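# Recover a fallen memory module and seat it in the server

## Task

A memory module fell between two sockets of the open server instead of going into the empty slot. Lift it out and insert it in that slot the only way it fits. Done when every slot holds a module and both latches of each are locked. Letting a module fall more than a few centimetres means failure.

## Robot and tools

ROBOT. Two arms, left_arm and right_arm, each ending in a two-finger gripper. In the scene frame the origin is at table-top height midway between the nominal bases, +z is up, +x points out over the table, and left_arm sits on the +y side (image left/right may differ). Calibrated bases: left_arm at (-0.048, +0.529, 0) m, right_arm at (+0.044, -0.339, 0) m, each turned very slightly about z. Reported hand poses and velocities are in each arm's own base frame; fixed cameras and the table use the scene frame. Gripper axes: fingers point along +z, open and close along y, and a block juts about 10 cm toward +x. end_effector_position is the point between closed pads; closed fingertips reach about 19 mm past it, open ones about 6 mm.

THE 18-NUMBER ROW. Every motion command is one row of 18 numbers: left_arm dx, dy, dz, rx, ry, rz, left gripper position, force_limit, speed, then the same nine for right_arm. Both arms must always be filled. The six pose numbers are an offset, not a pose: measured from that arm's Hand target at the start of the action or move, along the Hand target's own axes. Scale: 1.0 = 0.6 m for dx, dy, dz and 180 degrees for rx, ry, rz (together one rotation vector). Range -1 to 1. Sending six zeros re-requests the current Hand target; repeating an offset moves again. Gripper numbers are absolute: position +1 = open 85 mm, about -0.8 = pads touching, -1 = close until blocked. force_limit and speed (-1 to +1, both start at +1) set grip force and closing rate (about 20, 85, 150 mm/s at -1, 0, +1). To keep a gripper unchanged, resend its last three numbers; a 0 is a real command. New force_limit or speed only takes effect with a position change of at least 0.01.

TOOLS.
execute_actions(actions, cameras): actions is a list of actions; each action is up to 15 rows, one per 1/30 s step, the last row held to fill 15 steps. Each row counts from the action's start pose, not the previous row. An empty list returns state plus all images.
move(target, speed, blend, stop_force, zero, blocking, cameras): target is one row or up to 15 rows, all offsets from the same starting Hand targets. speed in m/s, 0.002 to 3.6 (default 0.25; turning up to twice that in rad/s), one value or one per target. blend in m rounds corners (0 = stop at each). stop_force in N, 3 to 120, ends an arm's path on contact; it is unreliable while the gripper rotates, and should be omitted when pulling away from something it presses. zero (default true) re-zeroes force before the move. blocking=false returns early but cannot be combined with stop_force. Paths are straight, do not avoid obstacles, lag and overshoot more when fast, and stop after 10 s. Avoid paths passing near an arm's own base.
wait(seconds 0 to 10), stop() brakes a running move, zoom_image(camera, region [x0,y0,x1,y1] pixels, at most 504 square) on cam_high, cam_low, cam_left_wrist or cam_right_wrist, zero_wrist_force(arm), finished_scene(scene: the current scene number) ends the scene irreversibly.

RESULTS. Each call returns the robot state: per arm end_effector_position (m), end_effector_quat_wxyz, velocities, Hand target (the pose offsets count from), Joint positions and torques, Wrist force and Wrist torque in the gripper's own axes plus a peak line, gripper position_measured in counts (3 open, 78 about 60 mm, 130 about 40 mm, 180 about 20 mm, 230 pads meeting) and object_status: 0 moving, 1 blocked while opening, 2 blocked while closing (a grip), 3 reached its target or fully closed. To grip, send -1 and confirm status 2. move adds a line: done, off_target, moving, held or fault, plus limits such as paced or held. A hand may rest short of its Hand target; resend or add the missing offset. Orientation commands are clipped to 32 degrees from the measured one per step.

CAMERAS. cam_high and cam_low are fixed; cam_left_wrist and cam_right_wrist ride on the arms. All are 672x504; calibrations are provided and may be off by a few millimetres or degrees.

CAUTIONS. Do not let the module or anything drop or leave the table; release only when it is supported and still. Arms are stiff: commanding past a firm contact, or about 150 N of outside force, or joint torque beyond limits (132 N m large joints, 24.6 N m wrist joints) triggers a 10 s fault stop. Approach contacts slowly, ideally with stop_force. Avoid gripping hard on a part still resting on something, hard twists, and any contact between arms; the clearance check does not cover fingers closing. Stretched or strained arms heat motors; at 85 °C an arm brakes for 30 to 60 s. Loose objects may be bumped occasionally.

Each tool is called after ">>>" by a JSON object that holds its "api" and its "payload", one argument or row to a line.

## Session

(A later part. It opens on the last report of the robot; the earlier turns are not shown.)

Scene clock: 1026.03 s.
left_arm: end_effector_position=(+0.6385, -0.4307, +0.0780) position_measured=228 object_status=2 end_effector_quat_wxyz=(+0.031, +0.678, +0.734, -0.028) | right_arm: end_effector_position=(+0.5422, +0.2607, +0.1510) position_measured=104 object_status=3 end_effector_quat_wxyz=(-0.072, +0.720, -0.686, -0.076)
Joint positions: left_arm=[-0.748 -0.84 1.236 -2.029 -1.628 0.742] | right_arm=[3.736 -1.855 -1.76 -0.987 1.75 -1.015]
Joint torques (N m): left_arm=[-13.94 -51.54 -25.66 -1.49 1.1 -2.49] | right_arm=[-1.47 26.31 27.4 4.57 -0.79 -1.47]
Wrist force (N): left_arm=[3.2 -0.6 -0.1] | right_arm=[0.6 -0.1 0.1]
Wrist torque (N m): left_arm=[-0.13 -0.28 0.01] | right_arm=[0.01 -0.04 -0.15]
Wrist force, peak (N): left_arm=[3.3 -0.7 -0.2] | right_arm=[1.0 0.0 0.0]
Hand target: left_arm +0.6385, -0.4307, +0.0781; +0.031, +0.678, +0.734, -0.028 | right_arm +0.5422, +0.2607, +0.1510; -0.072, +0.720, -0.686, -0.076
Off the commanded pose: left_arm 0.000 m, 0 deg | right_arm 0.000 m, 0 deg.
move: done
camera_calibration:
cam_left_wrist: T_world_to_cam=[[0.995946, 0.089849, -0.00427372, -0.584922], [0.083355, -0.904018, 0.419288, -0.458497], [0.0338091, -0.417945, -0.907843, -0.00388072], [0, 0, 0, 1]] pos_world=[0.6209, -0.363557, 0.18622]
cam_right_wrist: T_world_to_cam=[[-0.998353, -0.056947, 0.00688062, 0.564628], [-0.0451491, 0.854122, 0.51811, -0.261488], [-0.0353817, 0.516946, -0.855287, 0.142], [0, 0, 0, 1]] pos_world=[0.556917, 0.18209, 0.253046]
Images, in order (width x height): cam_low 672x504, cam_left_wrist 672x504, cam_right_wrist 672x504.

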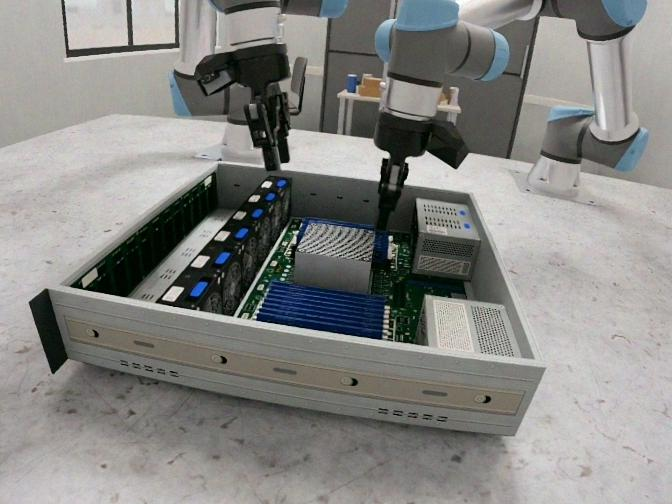

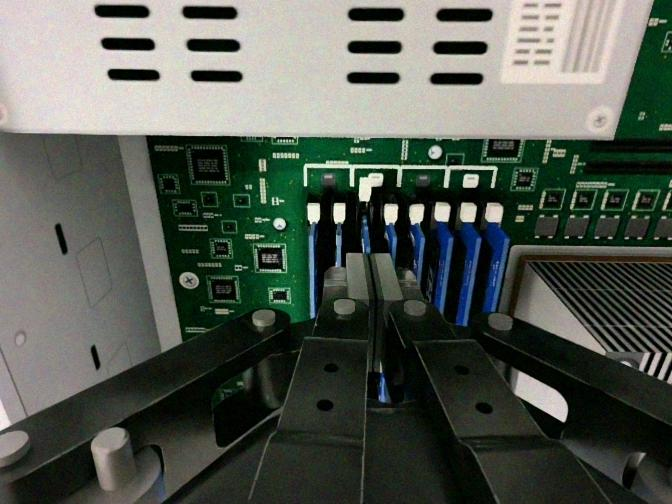

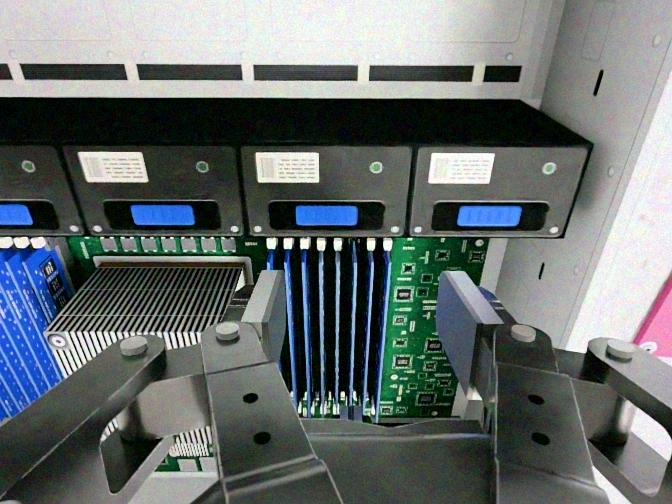

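>>> {"api": "move", "payload": {
  "target": [0,0,0,0,0,0,-0.72,-1,-1,0,0,0,0,0,0,0.2,-0.5,-0.5],
  "speed": 0.02,
  "cameras": ["cam_low","cam_right_wrist","cam_left_wrist"]
}}

>>> {"api": "zoom_image", "payload": {
  "camera": "cam_right_wrist",
  "region": [325, 235, 385, 295]
}}

>>> {"api": "zoom_image", "payload": {
  "camera": "cam_left_wrist",
  "region": [310, 180, 410, 280]
}}

>>> {"api": "zoom_image", "payload": {
  "camera": "cam_low",
  "region": [290, 180, 410, 260]
}}

Scene clock: 1049.10 s.
left_arm: end_effector_position=(+0.6385, -0.4307, +0.0781) position_measured=219 object_status=3 end_effector_quat_wxyz=(+0.031, +0.678, +0.734, -0.028) | right_arm: end_effector_position=(+0.5422, +0.2607, +0.1510) position_measured=104 object_status=3 end_effector_quat_wxyz=(-0.072, +0.720, -0.686, -0.076)
Joint positions: left_arm=[-0.748 -0.84 1.236 -2.029 -1.628 0.742] | right_arm=[3.736 -1.855 -1.76 -0.987 1.75 -1.015]
Joint torques (N m): left_arm=[-13.66 -56.07 -27.78 -0.63 1.02 -2.42] | right_arm=[-2.08 26.99 26.72 4.58 -0.81 -1.31]
Wrist force (N): left_arm=[1.7 -0.7 -0.2] | right_arm=[0.9 0.0 0.1]
Wrist torque (N m): left_arm=[-0.10 -0.27 0.02] | right_arm=[0.02 -0.08 -0.15]
Wrist force, peak (N): left_arm=[3.5 -0.8 -0.5] | right_arm=[1.0 -0.2 -0.2]
Hand target: left_arm +0.6385, -0.4307, +0.0781; +0.031, +0.678, +0.734, -0.028 | right_arm +0.5422, +0.2607, +0.1510; -0.072, +0.720, -0.686, -0.076
Off the commanded pose: left_arm 0.000 m, 0 deg | right_arm 0.000 m, 0 deg.
move: done
camera_calibration:
cam_left_wrist: T_world_to_cam=[[0.995946, 0.089849, -0.00427372, -0.584922], [0.083355, -0.904018, 0.419288, -0.458539], [0.0338091, -0.417945, -0.907843, -0.00378993], [0, 0, 0, 1]] pos_world=[0.6209, -0.363557, 0.18632]
cam_right_wrist: T_world_to_cam=[[-0.998353, -0.056947, 0.00688062, 0.564628], [-0.0451491, 0.854122, 0.51811, -0.261488], [-0.0353817, 0.516946, -0.855287, 0.142], [0, 0, 0, 1]] pos_world=[0.556917, 0.18209, 0.253046]
Images, in order (width x height): cam_low 672x504, cam_left_wrist 672x504, cam_right_wrist 672x504.

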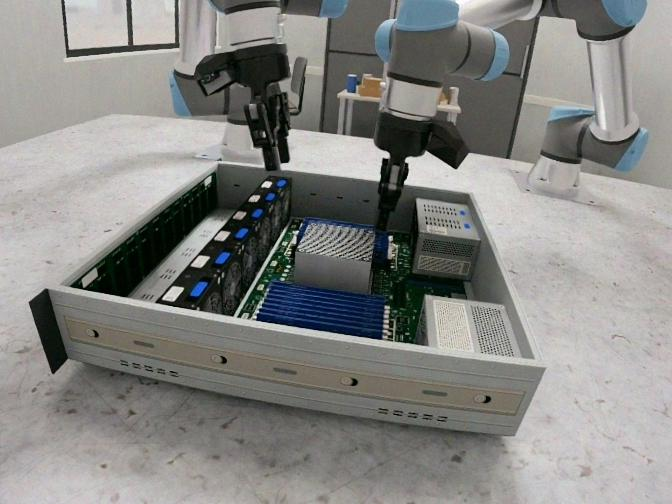

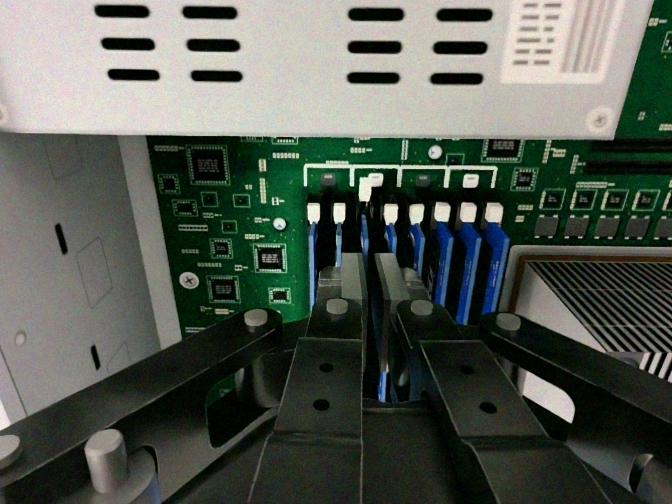

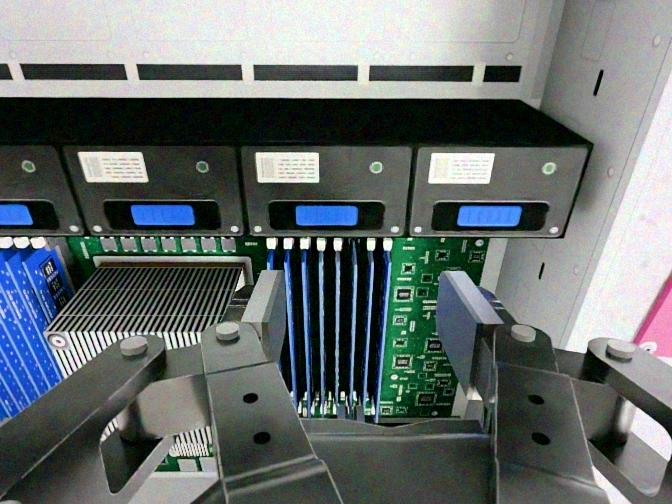

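Scaled by 8.400 from the camera's 672x504 image, which has a finer 960x720 frame.

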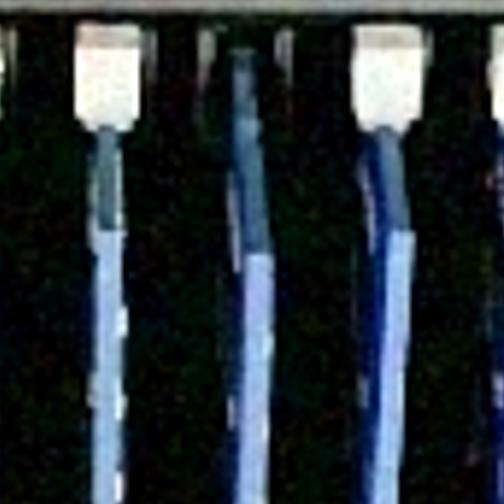

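Scaled by 5.040 from the camera's 672x504 image, which has a finer 960x720 frame.

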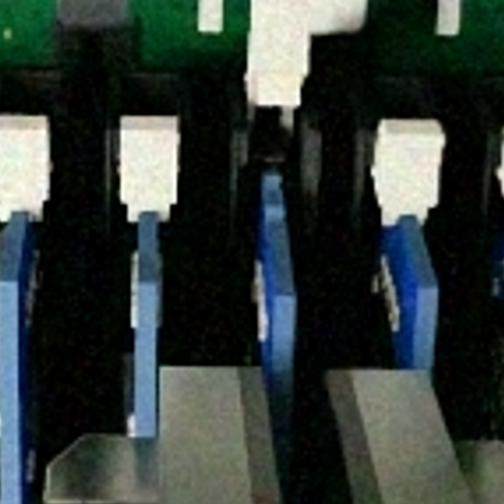

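Scaled by 4.200 from the camera's 672x504 image, which has a finer 960x720 frame.

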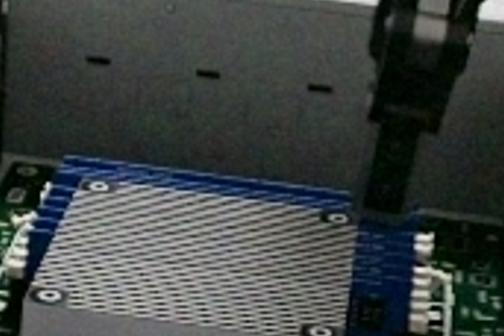

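>>> {"api": "move", "payload": {
  "target": [
    [-0.007,0,-0.083,0,0,0,-0.72,-1,-1,0.1467,0,-0.0312,0,0,0,0.2,-0.5,-0.5],
    [-0.0945,-0.002,-0.0623,0,0.0267,0,-0.72,-1,-1,0.1467,0,-0.0312,0,0,0,0.2,-0.5,-0.5]
  ],
  "speed": [0.05,0.1],
  "cameras": ["cam_left_wrist","cam_right_wrist"]
}}

>>> {"api": "zoom_image", "payload": {
  "camera": "cam_left_wrist",
  "region": [300, 130, 440, 300]
}}

Scene clock: 1074.60 s.
left_arm: end_effector_position=(+0.6415, -0.4840, +0.1201) position_measured=219 object_status=3 end_effector_quat_wxyz=(+0.000, +0.679, +0.735, +0.000) | right_arm: end_effector_position=(+0.5465, +0.1709, +0.1510) position_measured=104 object_status=3 end_effector_quat_wxyz=(-0.072, +0.720, -0.686, -0.076)
Joint positions: left_arm=[-0.813 -0.759 0.96 -1.772 -1.571 0.679] | right_arm=[3.592 -1.805 -1.819 -1.006 1.764 -1.161]
Joint torques (N m): left_arm=[14.29 -49.05 -28.87 -4.14 -1.14 2.57] | right_arm=[9.61 23.44 27.75 4.84 -1.2 2.08]
Wrist force (N): left_arm=[1.1 -0.4 -0.2] | right_arm=[0.6 -0.6 0.0]
Wrist torque (N m): left_arm=[-0.07 -0.19 -0.01] | right_arm=[-0.07 -0.03 -0.13]
Wrist force, peak (N): left_arm=[3.4 -0.7 -0.6] | right_arm=[1.5 -0.4 -0.1]
Hand target: left_arm +0.6415, -0.4840, +0.1201; +0.000, +0.679, +0.735, +0.000 | right_arm +0.5465, +0.1709, +0.1510; -0.072, +0.720, -0.686, -0.076
Off the commanded pose: left_arm 0.000 m, 0 deg | right_arm 0.000 m, 0 deg.
move: done
camera_calibration:
cam_left_wrist: T_world_to_cam=[[0.995931, 0.0900561, -0.00340823, -0.582876], [0.0857949, -0.935874, 0.341729, -0.532228], [0.0275851, -0.340631, -0.939792, 0.0572022], [0, 0, 0, 1]] pos_world=[0.624589, -0.426122, 0.233649]
cam_right_wrist: T_world_to_cam=[[-0.998353, -0.056947, 0.00688062, 0.563907], [-0.0451491, 0.854122, 0.51811, -0.18459], [-0.0353817, 0.516946, -0.855287, 0.188578], [0, 0, 0, 1]] pos_world=[0.561317, 0.0922904, 0.253046]
Images, in order (width x height): cam_left_wrist 672x504, cam_right_wrist 672x504.

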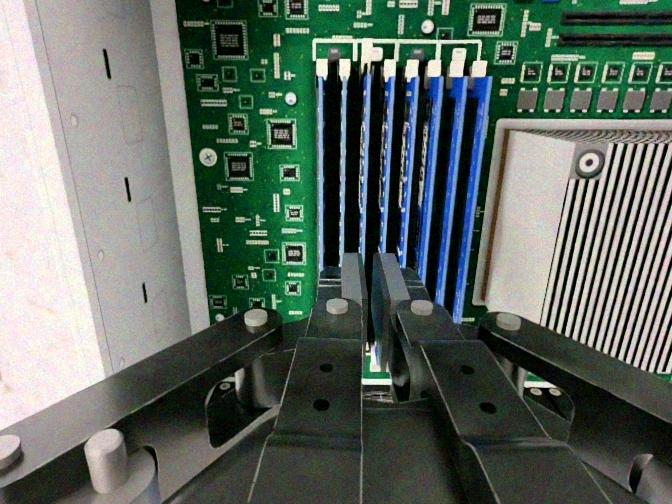

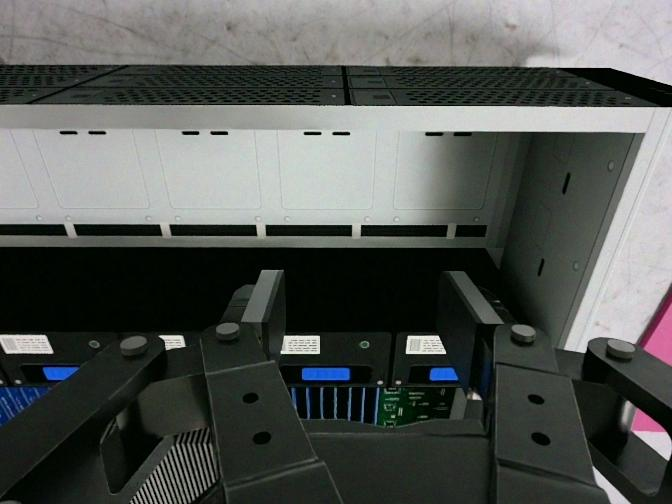

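Scaled by 2.965 from the camera's 672x504 image, which has a finer 960x720 frame.

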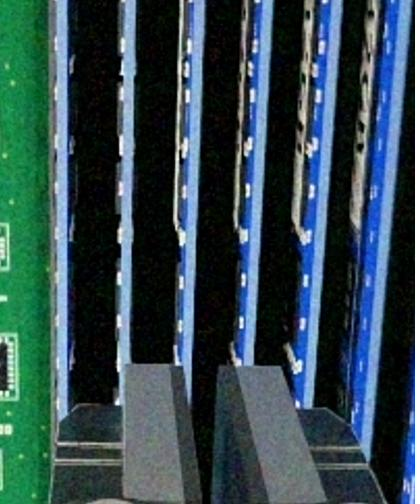

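>>> {"api": "move", "payload": {
  "target": [
    [0,0.0007,0.05,0,0,0,-0.8,-0.5,-0.5,0,0,0,0,0,0,0.2,-0.5,-0.5],
    [0,0.0007,0.078,0,0,0,-0.8,-0.5,-0.5,0,0,0,0,0,0,0.2,-0.5,-0.5]
  ],
  "speed": [0.06,0.01],
  "stop_force": 4,
  "cameras": ["cam_left_wrist"]
}}

>>> {"api": "zoom_image", "payload": {
  "camera": "cam_left_wrist",
  "region": [300, 130, 440, 300]
}}

Scene clock: 1096.77 s.
left_arm: end_effector_position=(+0.6420, -0.4840, +0.0776) position_measured=229 object_status=3 end_effector_quat_wxyz=(+0.000, +0.679, +0.735, +0.000) | right_arm: end_effector_position=(+0.5465, +0.1709, +0.1510) position_measured=104 object_status=3 end_effector_quat_wxyz=(-0.072, +0.720, -0.686, -0.076)
Joint positions: left_arm=[-0.813 -0.729 1.017 -1.859 -1.571 0.679] | right_arm=[3.592 -1.805 -1.819 -1.006 1.764 -1.161]
Joint torques (N m): left_arm=[10.85 -58.09 -26.97 -0.05 0.03 1.82] | right_arm=[7.84 24.37 27.03 4.96 -0.99 2.08]
Wrist force (N): left_arm=[1.2 -0.6 -2.5] | right_arm=[0.7 -0.7 0.1]
Wrist torque (N m): left_arm=[-0.12 -0.19 -0.03] | right_arm=[-0.09 -0.04 -0.13]
Wrist force, peak (N): left_arm=[3.0 -0.9 -11.3] | right_arm=[1.0 -0.6 0.1]
Hand target: left_arm +0.6420, -0.4840, +0.0776; +0.000, +0.679, +0.735, +0.000 (not the last commanded pose) | right_arm +0.5465, +0.1709, +0.1510; -0.072, +0.720, -0.686, -0.076
Off the commanded pose: left_arm 0.004 m, 0 deg | right_arm 0.000 m, 0 deg.
move: contact (left_arm); path passed 1 of 2 targets
camera_calibration:
cam_left_wrist: T_world_to_cam=[[0.99592, 0.0901837, -0.00334984, -0.583478], [0.0858948, -0.935862, 0.341737, -0.517713], [0.0276841, -0.34063, -0.93979, 0.0172193], [0, 0, 0, 1]] pos_world=[0.625089, -0.426022, 0.191149]
Images, in order (width x height): cam_left_wrist 672x504.

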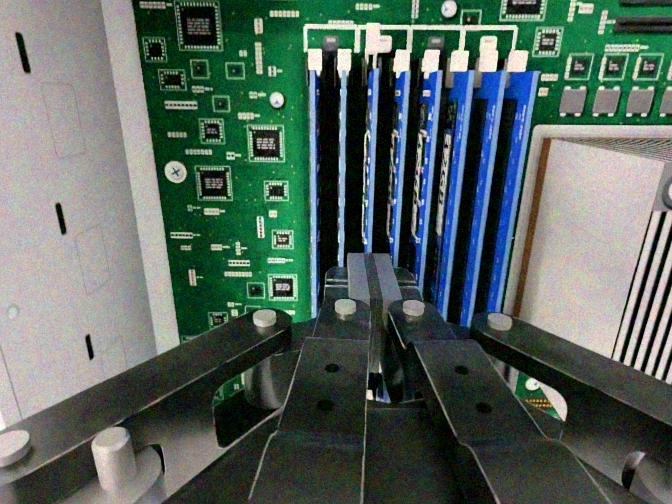

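Scaled by 2.965 from the camera's 672x504 image, which has a finer 960x720 frame.

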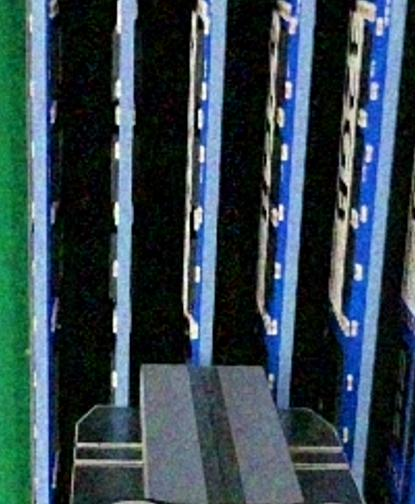

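>>> {"api": "move", "payload": {
  "target": [0,-0.0004,0.0085,0,0,0,-0.8,-0.5,-0.5,0,0,0,0,0,0,0.2,-0.5,-0.5],
  "speed": 0.005,
  "stop_force": 30,
  "zero": false
}}

Scene clock: 1104.97 s.
left_arm: end_effector_position=(+0.6420, -0.4839, +0.0754) position_measured=229 object_status=3 end_effector_quat_wxyz=(+0.000, +0.679, +0.735, +0.000) | right_arm: end_effector_position=(+0.5465, +0.1709, +0.1510) position_measured=104 object_status=3 end_effector_quat_wxyz=(-0.072, +0.720, -0.686, -0.076)
Joint positions: left_arm=[-0.813 -0.728 1.02 -1.864 -1.571 0.679] | right_arm=[3.592 -1.805 -1.819 -1.006 1.764 -1.161]
Joint torques (N m): left_arm=[-0.96 -40.34 -16.21 2.59 -0.14 -0.94] | right_arm=[8.56 23.22 28.39 4.87 -1.05 1.92]
Wrist force (N): left_arm=[0.9 -0.6 -28.5] | right_arm=[0.8 -0.6 -0.1]
Wrist torque (N m): left_arm=[-0.11 -0.21 -0.02] | right_arm=[-0.08 -0.07 -0.13]
Wrist force, peak (N): left_arm=[1.7 -0.9 -33.0] | right_arm=[0.9 -0.7 -0.1]
Hand target: left_arm +0.6420, -0.4840, +0.0754; +0.000, +0.679, +0.735, +0.000 (not the last commanded pose) | right_arm +0.5465, +0.1709, +0.1510; -0.072, +0.720, -0.686, -0.076
Off the commanded pose: left_arm 0.003 m, 0 deg | right_arm 0.000 m, 0 deg.
move: contact (left_arm)

>>> {"api": "move", "payload": {
  "target": [0,0,0.0085,0,0,0,-0.8,-0.5,-0.5,0,0,0,0,0,0,0.2,-0.5,-0.5],
  "speed": 0.005,
  "stop_force": 60,
  "zero": false,
  "cameras": ["cam_left_wrist"]
}}

>>> {"api": "zoom_image", "payload": {
  "camera": "cam_left_wrist",
  "region": [300, 10, 440, 180]
}}

Scene clock: 1113.13 s.
left_arm: end_effector_position=(+0.6420, -0.4840, +0.0738) position_measured=229 object_status=3 end_effector_quat_wxyz=(+0.001, +0.679, +0.735, +0.000) | right_arm: end_effector_position=(+0.5465, +0.1709, +0.1510) position_measured=104 object_status=3 end_effector_quat_wxyz=(-0.072, +0.720, -0.686, -0.076)
Joint positions: left_arm=[-0.813 -0.727 1.022 -1.868 -1.571 0.679] | right_arm=[3.592 -1.805 -1.819 -1.006 1.764 -1.161]
Joint torques (N m): left_arm=[-1.02 -22.87 -4.84 5.11 -0.17 1.17] | right_arm=[8.29 24.36 27.79 4.66 -1.17 2.04]
Wrist force (N): left_arm=[0.4 -0.1 -50.8] | right_arm=[0.6 -0.4 0.1]
Wrist torque (N m): left_arm=[-0.14 -0.18 -0.03] | right_arm=[-0.03 -0.04 -0.13]
Wrist force, peak (N): left_arm=[8.5 -0.2 -60.3] | right_arm=[0.9 -0.7 0.1]
Hand target: left_arm +0.6421, -0.4840, +0.0738; +0.001, +0.679, +0.735, +0.000 (not the last commanded pose) | right_arm +0.5465, +0.1709, +0.1510; -0.072, +0.720, -0.686, -0.076
Off the commanded pose: left_arm 0.003 m, 0 deg | right_arm 0.000 m, 0 deg.
move: contact (left_arm)
camera_calibration:
cam_left_wrist: T_world_to_cam=[[0.995922, 0.0901709, -0.00286206, -0.58359], [0.0857003, -0.935681, 0.342282, -0.516284], [0.0281859, -0.341132, -0.939593, 0.0129891], [0, 0, 0, 1]] pos_world=[0.62509, -0.426023, 0.187249]
Images, in order (width x height): cam_left_wrist 672x504.

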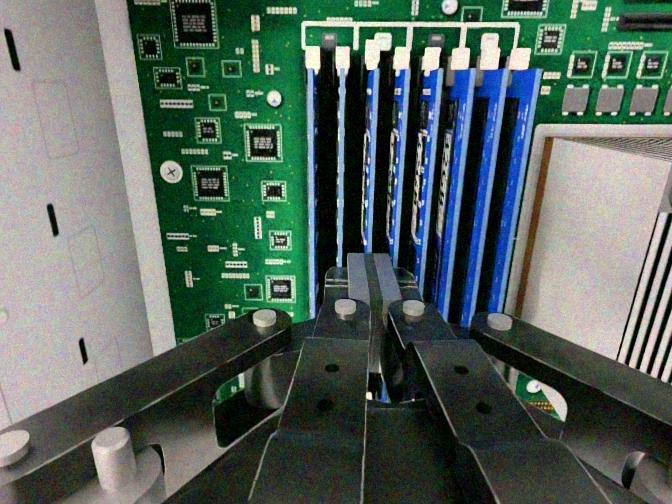

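Scaled by 2.965 from the camera's 672x504 image, which has a finer 960x720 frame.

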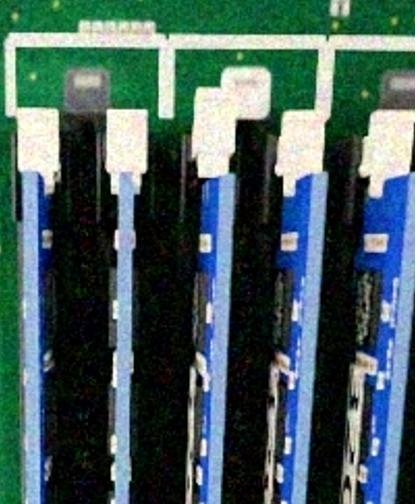

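>>> {"api": "move", "payload": {
  "target": [0,0,0.0085,0,0,0,-0.8,-0.5,-0.5,0,0,0,0,0,0,0.2,-0.5,-0.5],
  "speed": 0.004,
  "stop_force": 75,
  "zero": false,
  "cameras": ["cam_left_wrist"]
}}

>>> {"api": "zoom_image", "payload": {
  "camera": "cam_left_wrist",
  "region": [300, 10, 440, 180]
}}

Scene clock: 1118.73 s.
left_arm: end_effector_position=(+0.6421, -0.4841, +0.0727) position_measured=229 object_status=3 end_effector_quat_wxyz=(+0.001, +0.679, +0.735, +0.000) | right_arm: end_effector_position=(+0.5465, +0.1709, +0.1510) position_measured=104 object_status=3 end_effector_quat_wxyz=(-0.072, +0.720, -0.686, -0.076)
Joint positions: left_arm=[-0.813 -0.726 1.023 -1.87 -1.571 0.679] | right_arm=[3.592 -1.805 -1.819 -1.006 1.764 -1.161]
Joint torques (N m): left_arm=[-0.46 -5.41 2.59 5.64 -0.14 1.2] | right_arm=[7.42 24.98 28.86 4.85 -1.13 2.05]
Wrist force (N): left_arm=[11.5 -0.3 -76.8] | right_arm=[0.8 -0.5 0.2]
Wrist torque (N m): left_arm=[-0.13 -0.29 -0.03] | right_arm=[-0.05 -0.07 -0.13]
Wrist force, peak (N): left_arm=[12.6 -1.0 -80.7] | right_arm=[0.8 -0.8 0.2]
Hand target: left_arm +0.6421, -0.4841, +0.0728; +0.001, +0.679, +0.735, +0.000 (not the last commanded pose) | right_arm +0.5465, +0.1709, +0.1510; -0.072, +0.720, -0.686, -0.076
Off the commanded pose: left_arm 0.004 m, 0 deg | right_arm 0.000 m, 0 deg.
move: contact (left_arm)
camera_calibration:
cam_left_wrist: T_world_to_cam=[[0.995925, 0.0901459, -0.00266902, -0.583633], [0.0856015, -0.935575, 0.342594, -0.515987], [0.0283864, -0.341427, -0.93948, 0.0117428], [0, 0, 0, 1]] pos_world=[0.625091, -0.426123, 0.186249]
Images, in order (width x height): cam_left_wrist 672x504.

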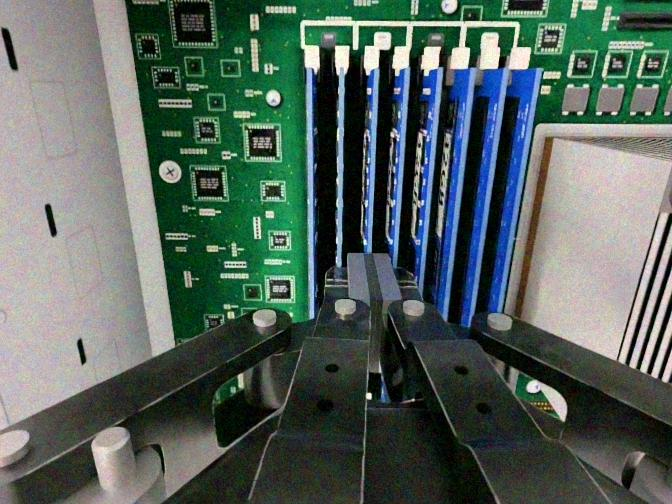

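Scaled by 2.965 from the camera's 672x504 image, which has a finer 960x720 frame.

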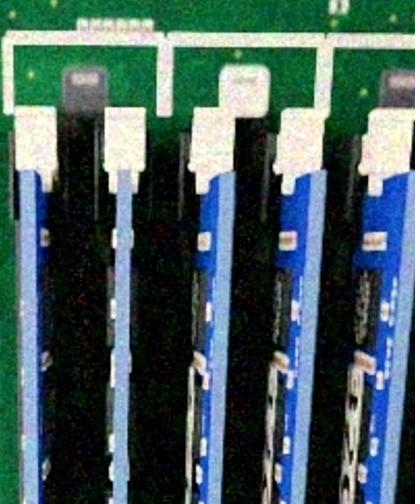

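>>> {"api": "move", "payload": {
  "target": [
    [0,0,-0.0333,0,0,0,-0.8,-0.5,-0.5,0,0,0,0,0,0,0.2,-0.5,-0.5],
    [-0.075,0.0008,-0.0333,0,0,0,-0.8,-0.5,-0.5,0,0,0,0,0,0,0.2,-0.5,-0.5]
  ],
  "speed": [0.03,0.08]
}}

>>> {"api": "move", "payload": {
  "target": [0,0,0.04,0,0,0,-0.8,-0.5,-0.5,0,0,0,0,0,0,0.2,-0.5,-0.5],
  "speed": 0.01,
  "stop_force": 4,
  "cameras": ["cam_left_wrist"]
}}

>>> {"api": "zoom_image", "payload": {
  "camera": "cam_left_wrist",
  "region": [300, 130, 440, 300]
}}

Scene clock: 1133.07 s.
left_arm: end_effector_position=(+0.6460, -0.5289, +0.0927) position_measured=229 object_status=3 end_effector_quat_wxyz=(+0.001, +0.679, +0.735, +0.000) | right_arm: end_effector_position=(+0.5465, +0.1709, +0.1510) position_measured=104 object_status=3 end_effector_quat_wxyz=(-0.072, +0.720, -0.686, -0.076)
Joint positions: left_arm=[-0.846 -0.65 0.831 -1.753 -1.571 0.645] | right_arm=[3.592 -1.805 -1.819 -1.006 1.764 -1.161]
Joint torques (N m): left_arm=[13.97 -57.21 -27.36 -5.5 0.37 2.74] | right_arm=[7.76 24.85 26.84 4.67 -1.02 1.84]
Wrist force (N): left_arm=[1.1 -0.4 -0.2] | right_arm=[0.8 -0.4 0.1]
Wrist torque (N m): left_arm=[-0.07 -0.18 0.04] | right_arm=[-0.04 -0.07 -0.14]
Wrist force, peak (N): left_arm=[11.4 -0.6 -77.2] | right_arm=[0.7 -0.9 0.0]
Hand target: left_arm +0.6461, -0.5289, +0.0928; +0.001, +0.679, +0.735, +0.000 | right_arm +0.5465, +0.1709, +0.1510; -0.072, +0.720, -0.686, -0.076
Off the commanded pose: left_arm 0.000 m, 0 deg | right_arm 0.000 m, 0 deg.
move: done

Scene clock: 1135.90 s.
left_arm: end_effector_position=(+0.6462, -0.5289, +0.0755) position_measured=229 object_status=3 end_effector_quat_wxyz=(+0.001, +0.679, +0.735, +0.000) | right_arm: end_effector_position=(+0.5465, +0.1709, +0.1510) position_measured=104 object_status=3 end_effector_quat_wxyz=(-0.072, +0.720, -0.686, -0.076)
Joint positions: left_arm=[-0.846 -0.64 0.855 -1.788 -1.571 0.645] | right_arm=[3.592 -1.805 -1.819 -1.006 1.764 -1.161]
Joint torques (N m): left_arm=[7.88 -60.02 -26.6 0.25 -0.67 2.68] | right_arm=[7.75 24.27 28.43 4.67 -0.98 1.97]
Wrist force (N): left_arm=[0.7 -0.5 -4.5] | right_arm=[0.5 -0.6 0.2]
Wrist torque (N m): left_arm=[-0.09 -0.21 0.03] | right_arm=[-0.06 -0.02 -0.13]
Wrist force, peak (N): left_arm=[3.1 -0.6 -11.6] | right_arm=[1.0 -0.6 0.2]
Hand target: left_arm +0.6461, -0.5289, +0.0755; +0.001, +0.679, +0.735, +0.000 (not the last commanded pose) | right_arm +0.5465, +0.1709, +0.1510; -0.072, +0.720, -0.686, -0.076
Off the commanded pose: left_arm 0.007 m, 0 deg | right_arm 0.000 m, 0 deg.
move: contact (left_arm)
camera_calibration:
cam_left_wrist: T_world_to_cam=[[0.995925, 0.0901459, -0.00266902, -0.58367], [0.0856015, -0.935575, 0.342594, -0.559211], [0.0283864, -0.341427, -0.93948, -0.00103891], [0, 0, 0, 1]] pos_world=[0.629191, -0.470923, 0.189049]
Images, in order (width x height): cam_left_wrist 672x504.

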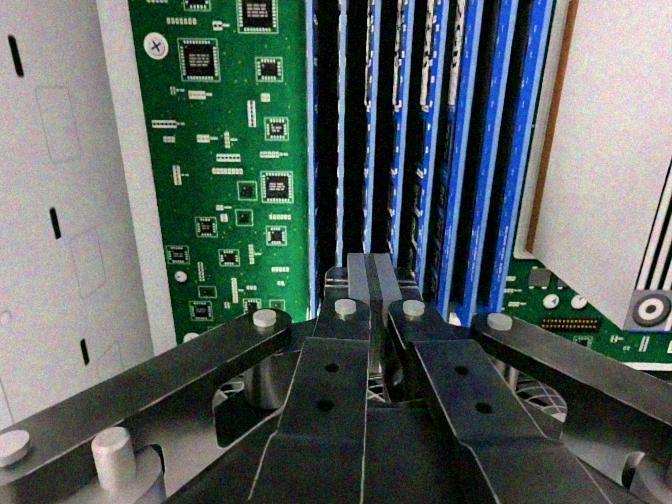

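Scaled by 2.965 from the camera's 672x504 image, which has a finer 960x720 frame.

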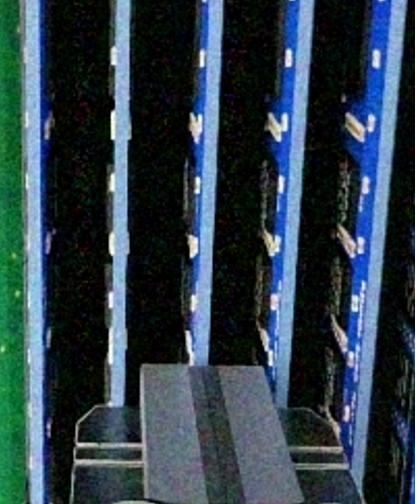

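>>> {"api": "move", "payload": {
  "target": [
    [0,0,-0.005,0,0,0,-0.8,-0.5,-0.5,0,0,0,0,0,0,0.2,-0.5,-0.5],
    [0,-0.0014,-0.005,0,0,0,-0.8,-0.5,-0.5,0,0,0,0,0,0,0.2,-0.5,-0.5]
  ],
  "speed": 0.02
}}

>>> {"api": "move", "payload": {
  "target": [0,0,0.02,0,0,0,-0.8,-0.5,-0.5,0,0,0,0,0,0,0.2,-0.5,-0.5],
  "speed": 0.006,
  "stop_force": 60,
  "cameras": ["cam_left_wrist"]
}}

>>> {"api": "zoom_image", "payload": {
  "camera": "cam_left_wrist",
  "region": [300, 130, 440, 300]
}}

Scene clock: 1143.03 s.
left_arm: end_effector_position=(+0.6452, -0.5290, +0.0786) position_measured=229 object_status=3 end_effector_quat_wxyz=(+0.001, +0.679, +0.735, +0.000) | right_arm: end_effector_position=(+0.5465, +0.1709, +0.1510) position_measured=104 object_status=3 end_effector_quat_wxyz=(-0.072, +0.720, -0.686, -0.076)
Joint positions: left_arm=[-0.847 -0.644 0.855 -1.784 -1.571 0.644] | right_arm=[3.592 -1.805 -1.819 -1.006 1.764 -1.161]
Joint torques (N m): left_arm=[-9.85 -49.69 -28.6 -5.05 -0.6 -2.49] | right_arm=[7.43 25.04 27.81 4.61 -1.09 2.04]
Wrist force (N): left_arm=[1.1 -0.7 0.2] | right_arm=[0.8 -0.6 0.1]
Wrist torque (N m): left_arm=[-0.12 -0.18 0.21] | right_arm=[-0.07 -0.06 -0.13]
Wrist force, peak (N): left_arm=[0.6 -0.6 -5.0] | right_arm=[0.9 -0.7 -0.1]
Hand target: left_arm +0.6453, -0.5290, +0.0785; +0.001, +0.679, +0.735, +0.000 | right_arm +0.5465, +0.1709, +0.1510; -0.072, +0.720, -0.686, -0.076
Off the commanded pose: left_arm 0.000 m, 0 deg | right_arm 0.000 m, 0 deg.
move: done

Scene clock: 1144.73 s.
left_arm: end_effector_position=(+0.6454, -0.5291, +0.0736) position_measured=229 object_status=3 end_effector_quat_wxyz=(+0.001, +0.679, +0.735, +0.000) | right_arm: end_effector_position=(+0.5465, +0.1709, +0.1510) position_measured=104 object_status=3 end_effector_quat_wxyz=(-0.072, +0.720, -0.686, -0.076)
Joint positions: left_arm=[-0.847 -0.64 0.861 -1.794 -1.571 0.644] | right_arm=[3.592 -1.805 -1.819 -1.006 1.764 -1.161]
Joint torques (N m): left_arm=[1.52 -17.52 -5.28 3.08 -1.66 -2.34] | right_arm=[6.93 24.4 28.27 4.72 -1.06 2.14]
Wrist force (N): left_arm=[16.0 0.2 -58.7] | right_arm=[0.9 -0.5 0.1]
Wrist torque (N m): left_arm=[-0.12 -0.31 0.18] | right_arm=[-0.05 -0.08 -0.13]
Wrist force, peak (N): left_arm=[18.6 -0.3 -66.1] | right_arm=[0.9 -0.6 0.2]
Hand target: left_arm +0.6454, -0.5291, +0.0736; +0.001, +0.679, +0.735, +0.000 (not the last commanded pose) | right_arm +0.5465, +0.1709, +0.1510; -0.072, +0.720, -0.686, -0.076
Off the commanded pose: left_arm 0.007 m, 0 deg | right_arm 0.000 m, 0 deg.
move: contact (left_arm)
camera_calibration:
cam_left_wrist: T_world_to_cam=[[0.99593, 0.0901024, -0.00226624, -0.582969], [0.0854094, -0.935428, 0.343044, -0.558445], [0.0287892, -0.341841, -0.939317, -0.00340866], [0, 0, 0, 1]] pos_world=[0.628391, -0.471024, 0.187048]
Images, in order (width x height): cam_left_wrist 672x504.

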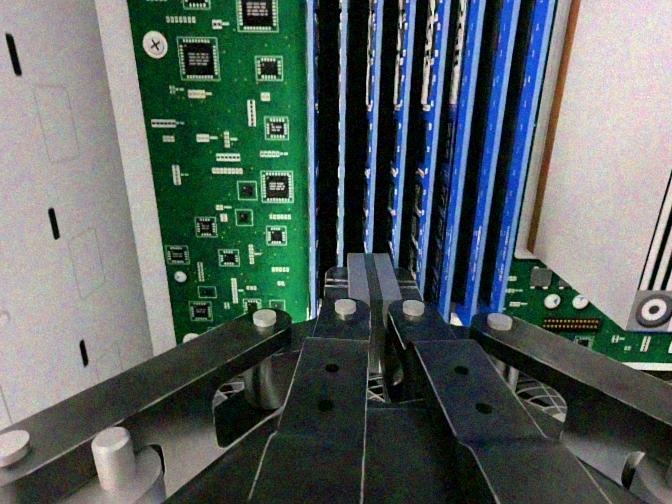

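Scaled by 2.965 from the camera's 672x504 image, which has a finer 960x720 frame.

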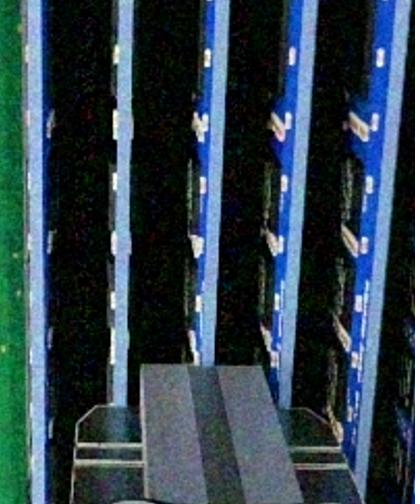

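>>> {"api": "move", "payload": {
  "target": [
    [0,0,-0.0667,0,0,0,-0.8,-0.5,-0.5,0,0,0,0,0,0,0.2,-0.5,-0.5],
    [0.1667,0,-0.0667,0,0,0,-0.8,-0.5,-0.5,-0.1467,0,0.0312,0,0,0,0.2,-0.5,-0.5]
  ],
  "speed": [0.04,0.12],
  "cameras": ["cam_left_wrist","cam_right_wrist"]
}}

>>> {"api": "zoom_image", "payload": {
  "camera": "cam_right_wrist",
  "region": [255, 220, 405, 330]
}}

>>> {"api": "zoom_image", "payload": {
  "camera": "cam_left_wrist",
  "region": [290, 130, 500, 290]
}}

Scene clock: 1153.30 s.
left_arm: end_effector_position=(+0.6375, -0.4293, +0.1135) position_measured=229 object_status=3 end_effector_quat_wxyz=(+0.001, +0.678, +0.735, +0.000) | right_arm: end_effector_position=(+0.5422, +0.2607, +0.1510) position_measured=104 object_status=3 end_effector_quat_wxyz=(-0.072, +0.720, -0.686, -0.076)
Joint positions: left_arm=[-0.767 -0.85 1.138 -1.862 -1.571 0.725] | right_arm=[3.736 -1.855 -1.76 -0.987 1.75 -1.015]
Joint torques (N m): left_arm=[-14.62 -48.49 -17.18 -0.27 -1.16 -2.45] | right_arm=[1.77 39.36 13.41 0.96 1.93 -1.42]
Wrist force (N): left_arm=[1.1 -1.1 -0.6] | right_arm=[0.9 -0.1 -0.1]
Wrist torque (N m): left_arm=[-0.17 -0.19 0.21] | right_arm=[0.00 -0.08 -0.02]
Wrist force, peak (N): left_arm=[16.0 -0.4 -60.7] | right_arm=[2.5 -0.5 -0.1]
Hand target: left_arm +0.6374, -0.4293, +0.1134; +0.001, +0.679, +0.735, +0.000 | right_arm +0.5422, +0.2607, +0.1510; -0.072, +0.720, -0.686, -0.076
Off the commanded pose: left_arm 0.000 m, 0 deg | right_arm 0.000 m, 0 deg.
move: done
camera_calibration:
cam_left_wrist: T_world_to_cam=[[0.995916, 0.0902617, -0.00212304, -0.583968], [0.0855068, -0.935382, 0.343147, -0.478169], [0.0289872, -0.341927, -0.939279, 0.0682497], [0, 0, 0, 1]] pos_world=[0.620492, -0.371224, 0.226948]
cam_right_wrist: T_world_to_cam=[[-0.998353, -0.0569801, 0.00674338, 0.564768], [-0.0452485, 0.854118, 0.518106, -0.261427], [-0.0352814, 0.516948, -0.85529, 0.141948], [0, 0, 0, 1]] pos_world=[0.557016, 0.18209, 0.253046]
Images, in order (width x height): cam_left_wrist 672x504, cam_right_wrist 672x504.

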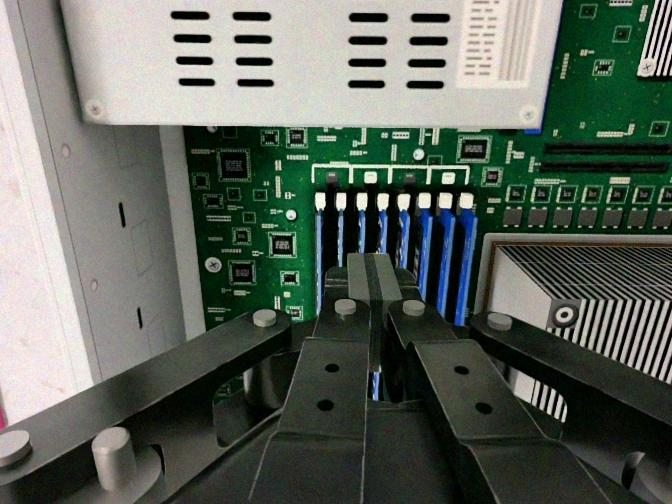

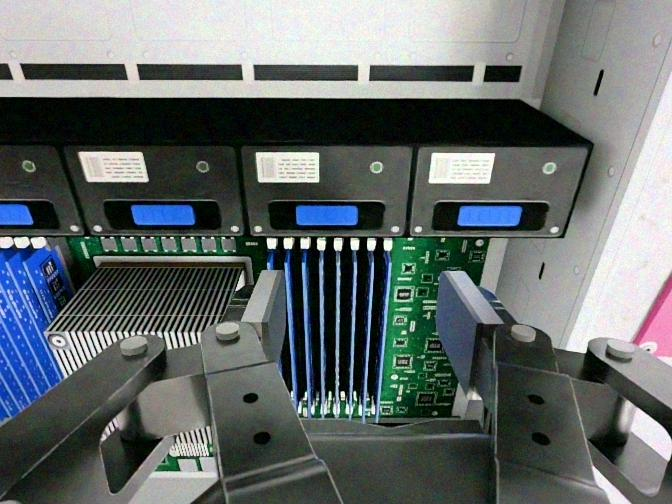

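Scaled by 3.360 from the camera's 672x504 image, which has a finer 960x720 frame.

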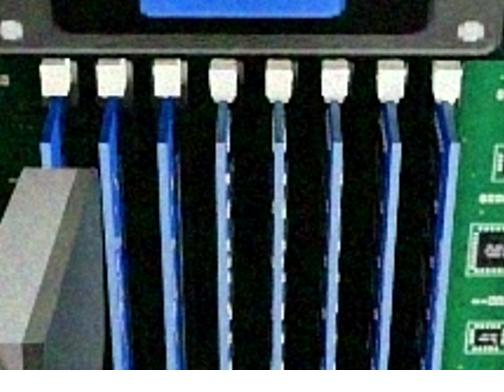

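Scaled by 2.400 from the camera's 672x504 image, which has a finer 960x720 frame.

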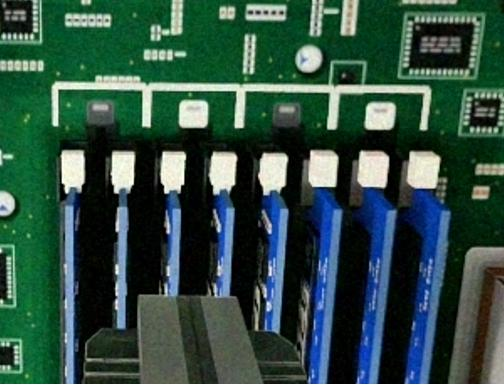

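>>> {"api": "move", "payload": {
  "target": [-0.0179,0,0.0473,0,0,0,-0.8,-0.5,-0.5,0,0,0,0,0,0,0.2,-0.5,-0.5],
  "speed": 0.06,
  "stop_force": 6,
  "cameras": ["cam_left_wrist"]
}}

>>> {"api": "zoom_image", "payload": {
  "camera": "cam_left_wrist",
  "region": [300, 150, 440, 300]
}}

Scene clock: 1166.53 s.
left_arm: end_effector_position=(+0.6383, -0.4401, +0.0851) position_measured=229 object_status=3 end_effector_quat_wxyz=(+0.001, +0.679, +0.735, +0.000) | right_arm: end_effector_position=(+0.5422, +0.2607, +0.1510) position_measured=104 object_status=3 end_effector_quat_wxyz=(-0.072, +0.720, -0.686, -0.076)
Joint positions: left_arm=[-0.776 -0.81 1.145 -1.907 -1.571 0.715] | right_arm=[3.736 -1.855 -1.76 -0.987 1.75 -1.015]
Joint torques (N m): left_arm=[14.22 -58.17 -28.02 -0.25 0.88 2.68] | right_arm=[5.14 40.47 12.85 0.93 1.94 1.41]
Wrist force (N): left_arm=[1.3 -0.8 -0.1] | right_arm=[0.8 0.0 0.2]
Wrist torque (N m): left_arm=[-0.12 -0.21 0.19] | right_arm=[0.01 -0.07 -0.02]
Wrist force, peak (N): left_arm=[1.4 -0.8 -1.4] | right_arm=[1.1 -0.1 -0.1]
Hand target: left_arm +0.6383, -0.4401, +0.0851; +0.001, +0.679, +0.735, +0.000 | right_arm +0.5422, +0.2607, +0.1510; -0.072, +0.720, -0.686, -0.076
Off the commanded pose: left_arm 0.000 m, 0 deg | right_arm 0.000 m, 0 deg.
move: done
camera_calibration:
cam_left_wrist: T_world_to_cam=[[0.99593, 0.0901024, -0.00226624, -0.583891], [0.0854094, -0.935428, 0.343044, -0.478531], [0.0287892, -0.341841, -0.939317, 0.0380217], [0, 0, 0, 1]] pos_world=[0.621291, -0.382024, 0.198548]
Images, in order (width x height): cam_left_wrist 672x504.

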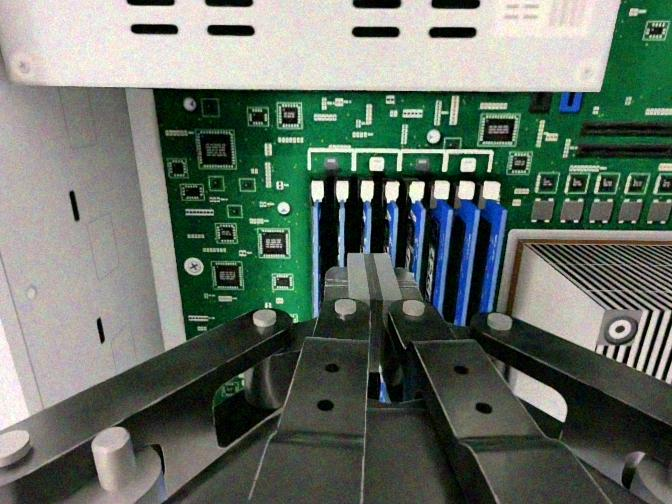

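Scaled by 3.360 from the camera's 672x504 image, which has a finer 960x720 frame.

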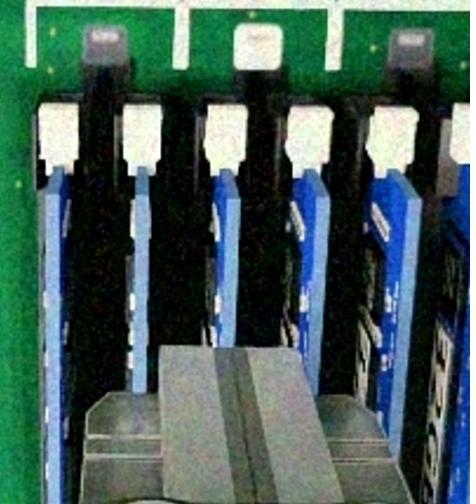

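>>> {"api": "move", "payload": {
  "target": [0,0,0.03,0,0,0,-0.8,-0.5,-0.5,0,0,0,0,0,0,0.2,-0.5,-0.5],
  "speed": 0.008,
  "stop_force": 50
}}

>>> {"api": "move", "payload": {
  "target": [
    [0,0,-0.0667,0,0,0,-0.8,-0.5,-0.5,0,0,0,0,0,0,0.2,-0.5,-0.5],
    [0.05,0,-0.0667,0,0,0,-0.8,-0.5,-0.5,0,0,0,0,0,0,0.2,-0.5,-0.5]
  ],
  "speed": [0.04,0.08],
  "cameras": ["cam_left_wrist","cam_right_wrist","cam_low"]
}}

>>> {"api": "zoom_image", "payload": {
  "camera": "cam_right_wrist",
  "region": [295, 230, 395, 290]
}}

>>> {"api": "zoom_image", "payload": {
  "camera": "cam_left_wrist",
  "region": [300, 160, 440, 260]
}}

Scene clock: 1176.60 s.
left_arm: end_effector_position=(+0.6385, -0.4401, +0.0736) position_measured=229 object_status=3 end_effector_quat_wxyz=(+0.002, +0.679, +0.735, +0.000) | right_arm: end_effector_position=(+0.5422, +0.2607, +0.1510) position_measured=104 object_status=3 end_effector_quat_wxyz=(-0.072, +0.720, -0.686, -0.076)
Joint positions: left_arm=[-0.776 -0.8 1.158 -1.931 -1.571 0.715] | right_arm=[3.736 -1.855 -1.76 -0.987 1.75 -1.015]
Joint torques (N m): left_arm=[0.74 -20.24 -8.41 2.92 -1.24 2.66] | right_arm=[6.66 41.31 14.09 0.78 1.69 1.05]
Wrist force (N): left_arm=[12.8 -1.0 -52.7] | right_arm=[0.9 0.1 -0.2]
Wrist torque (N m): left_arm=[-0.18 -0.24 0.20] | right_arm=[0.04 -0.09 -0.03]
Wrist force, peak (N): left_arm=[15.6 -0.9 -58.8] | right_arm=[1.1 -0.1 0.2]
Hand target: left_arm +0.6384, -0.4401, +0.0736; +0.002, +0.679, +0.735, +0.000 (not the last commanded pose) | right_arm +0.5422, +0.2607, +0.1510; -0.072, +0.720, -0.686, -0.076
Off the commanded pose: left_arm 0.007 m, 0 deg | right_arm 0.000 m, 0 deg.
move: contact (left_arm)

Scene clock: 1178.57 s.
left_arm: end_effector_position=(+0.6361, -0.4101, +0.1136) position_measured=229 object_status=3 end_effector_quat_wxyz=(+0.002, +0.678, +0.735, +0.000) | right_arm: end_effector_position=(+0.5422, +0.2607, +0.1510) position_measured=104 object_status=3 end_effector_quat_wxyz=(-0.072, +0.720, -0.686, -0.076)
Joint positions: left_arm=[-0.75 -0.88 1.19 -1.884 -1.571 0.742] | right_arm=[3.736 -1.855 -1.76 -0.987 1.75 -1.015]
Joint torques (N m): left_arm=[-15.46 -43.01 -21.85 -0.26 -1.32 -2.41] | right_arm=[4.79 40.39 12.43 0.93 1.88 1.18]
Wrist force (N): left_arm=[1.0 -0.8 -0.6] | right_arm=[1.0 0.0 -0.1]
Wrist torque (N m): left_arm=[-0.14 -0.16 0.18] | right_arm=[0.01 -0.09 -0.03]
Wrist force, peak (N): left_arm=[13.2 -0.6 -51.1] | right_arm=[1.2 0.0 -0.1]
Hand target: left_arm +0.6360, -0.4102, +0.1136; +0.002, +0.679, +0.735, +0.000 | right_arm +0.5422, +0.2607, +0.1510; -0.072, +0.720, -0.686, -0.076
Off the commanded pose: left_arm 0.000 m, 0 deg | right_arm 0.000 m, 0 deg.
move: done
camera_calibration:
cam_left_wrist: T_world_to_cam=[[0.995917, 0.0902537, -0.00162708, -0.584334], [0.0853155, -0.935231, 0.343604, -0.459955], [0.0294898, -0.34234, -0.939113, 0.0744912], [0, 0, 0, 1]] pos_world=[0.618993, -0.351925, 0.227047]
cam_right_wrist: T_world_to_cam=[[-0.998353, -0.056947, 0.00688062, 0.564628], [-0.0451491, 0.854122, 0.51811, -0.261488], [-0.0353817, 0.516946, -0.855287, 0.142], [0, 0, 0, 1]] pos_world=[0.556917, 0.18209, 0.253046]
Images, in order (width x height): cam_low 672x504, cam_left_wrist 672x504, cam_right_wrist 672x504.

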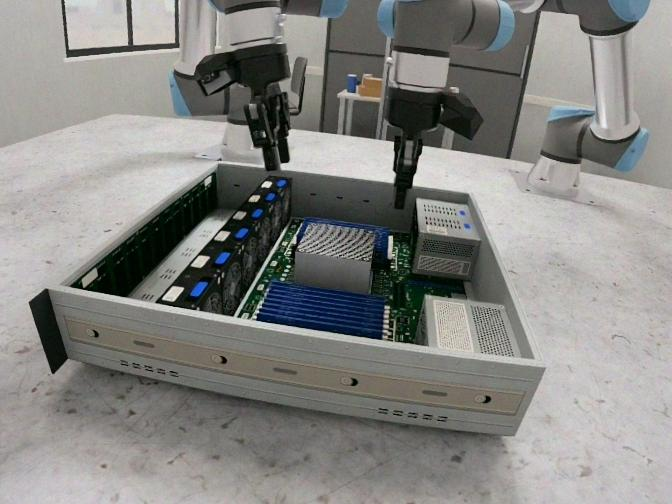

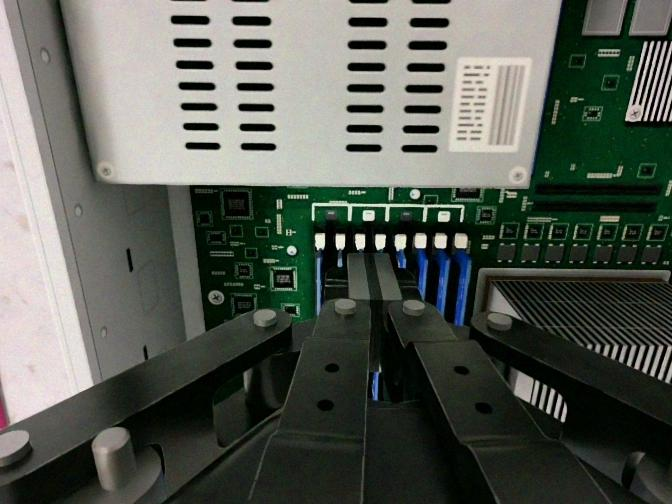

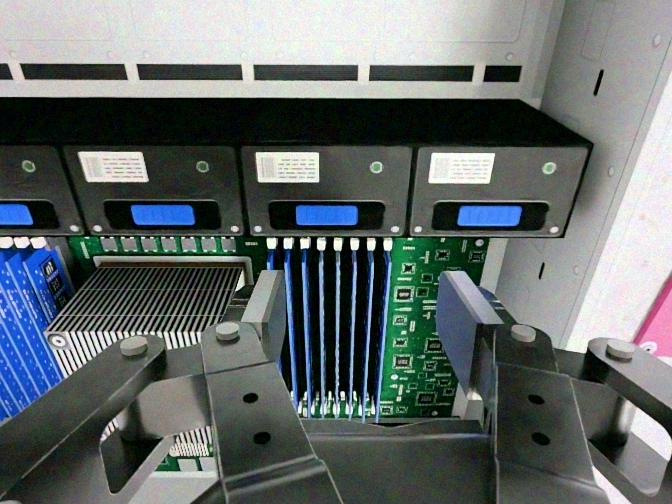

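Scaled by 5.040 from the camera's 672x504 image, which has a finer 960x720 frame.

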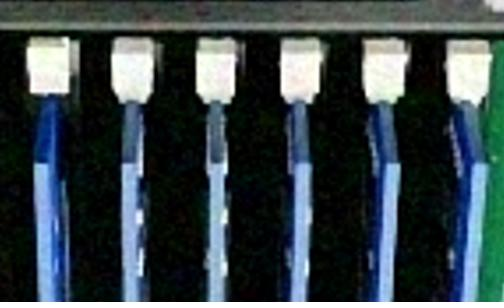

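Scaled by 3.600 from the camera's 672x504 image, which has a finer 960x720 frame.

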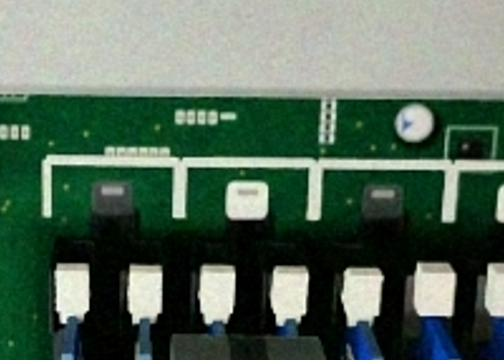

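>>> {"api": "finished_scene", "payload": {
  "scene": 2
}}

The scene is finished: the task was done.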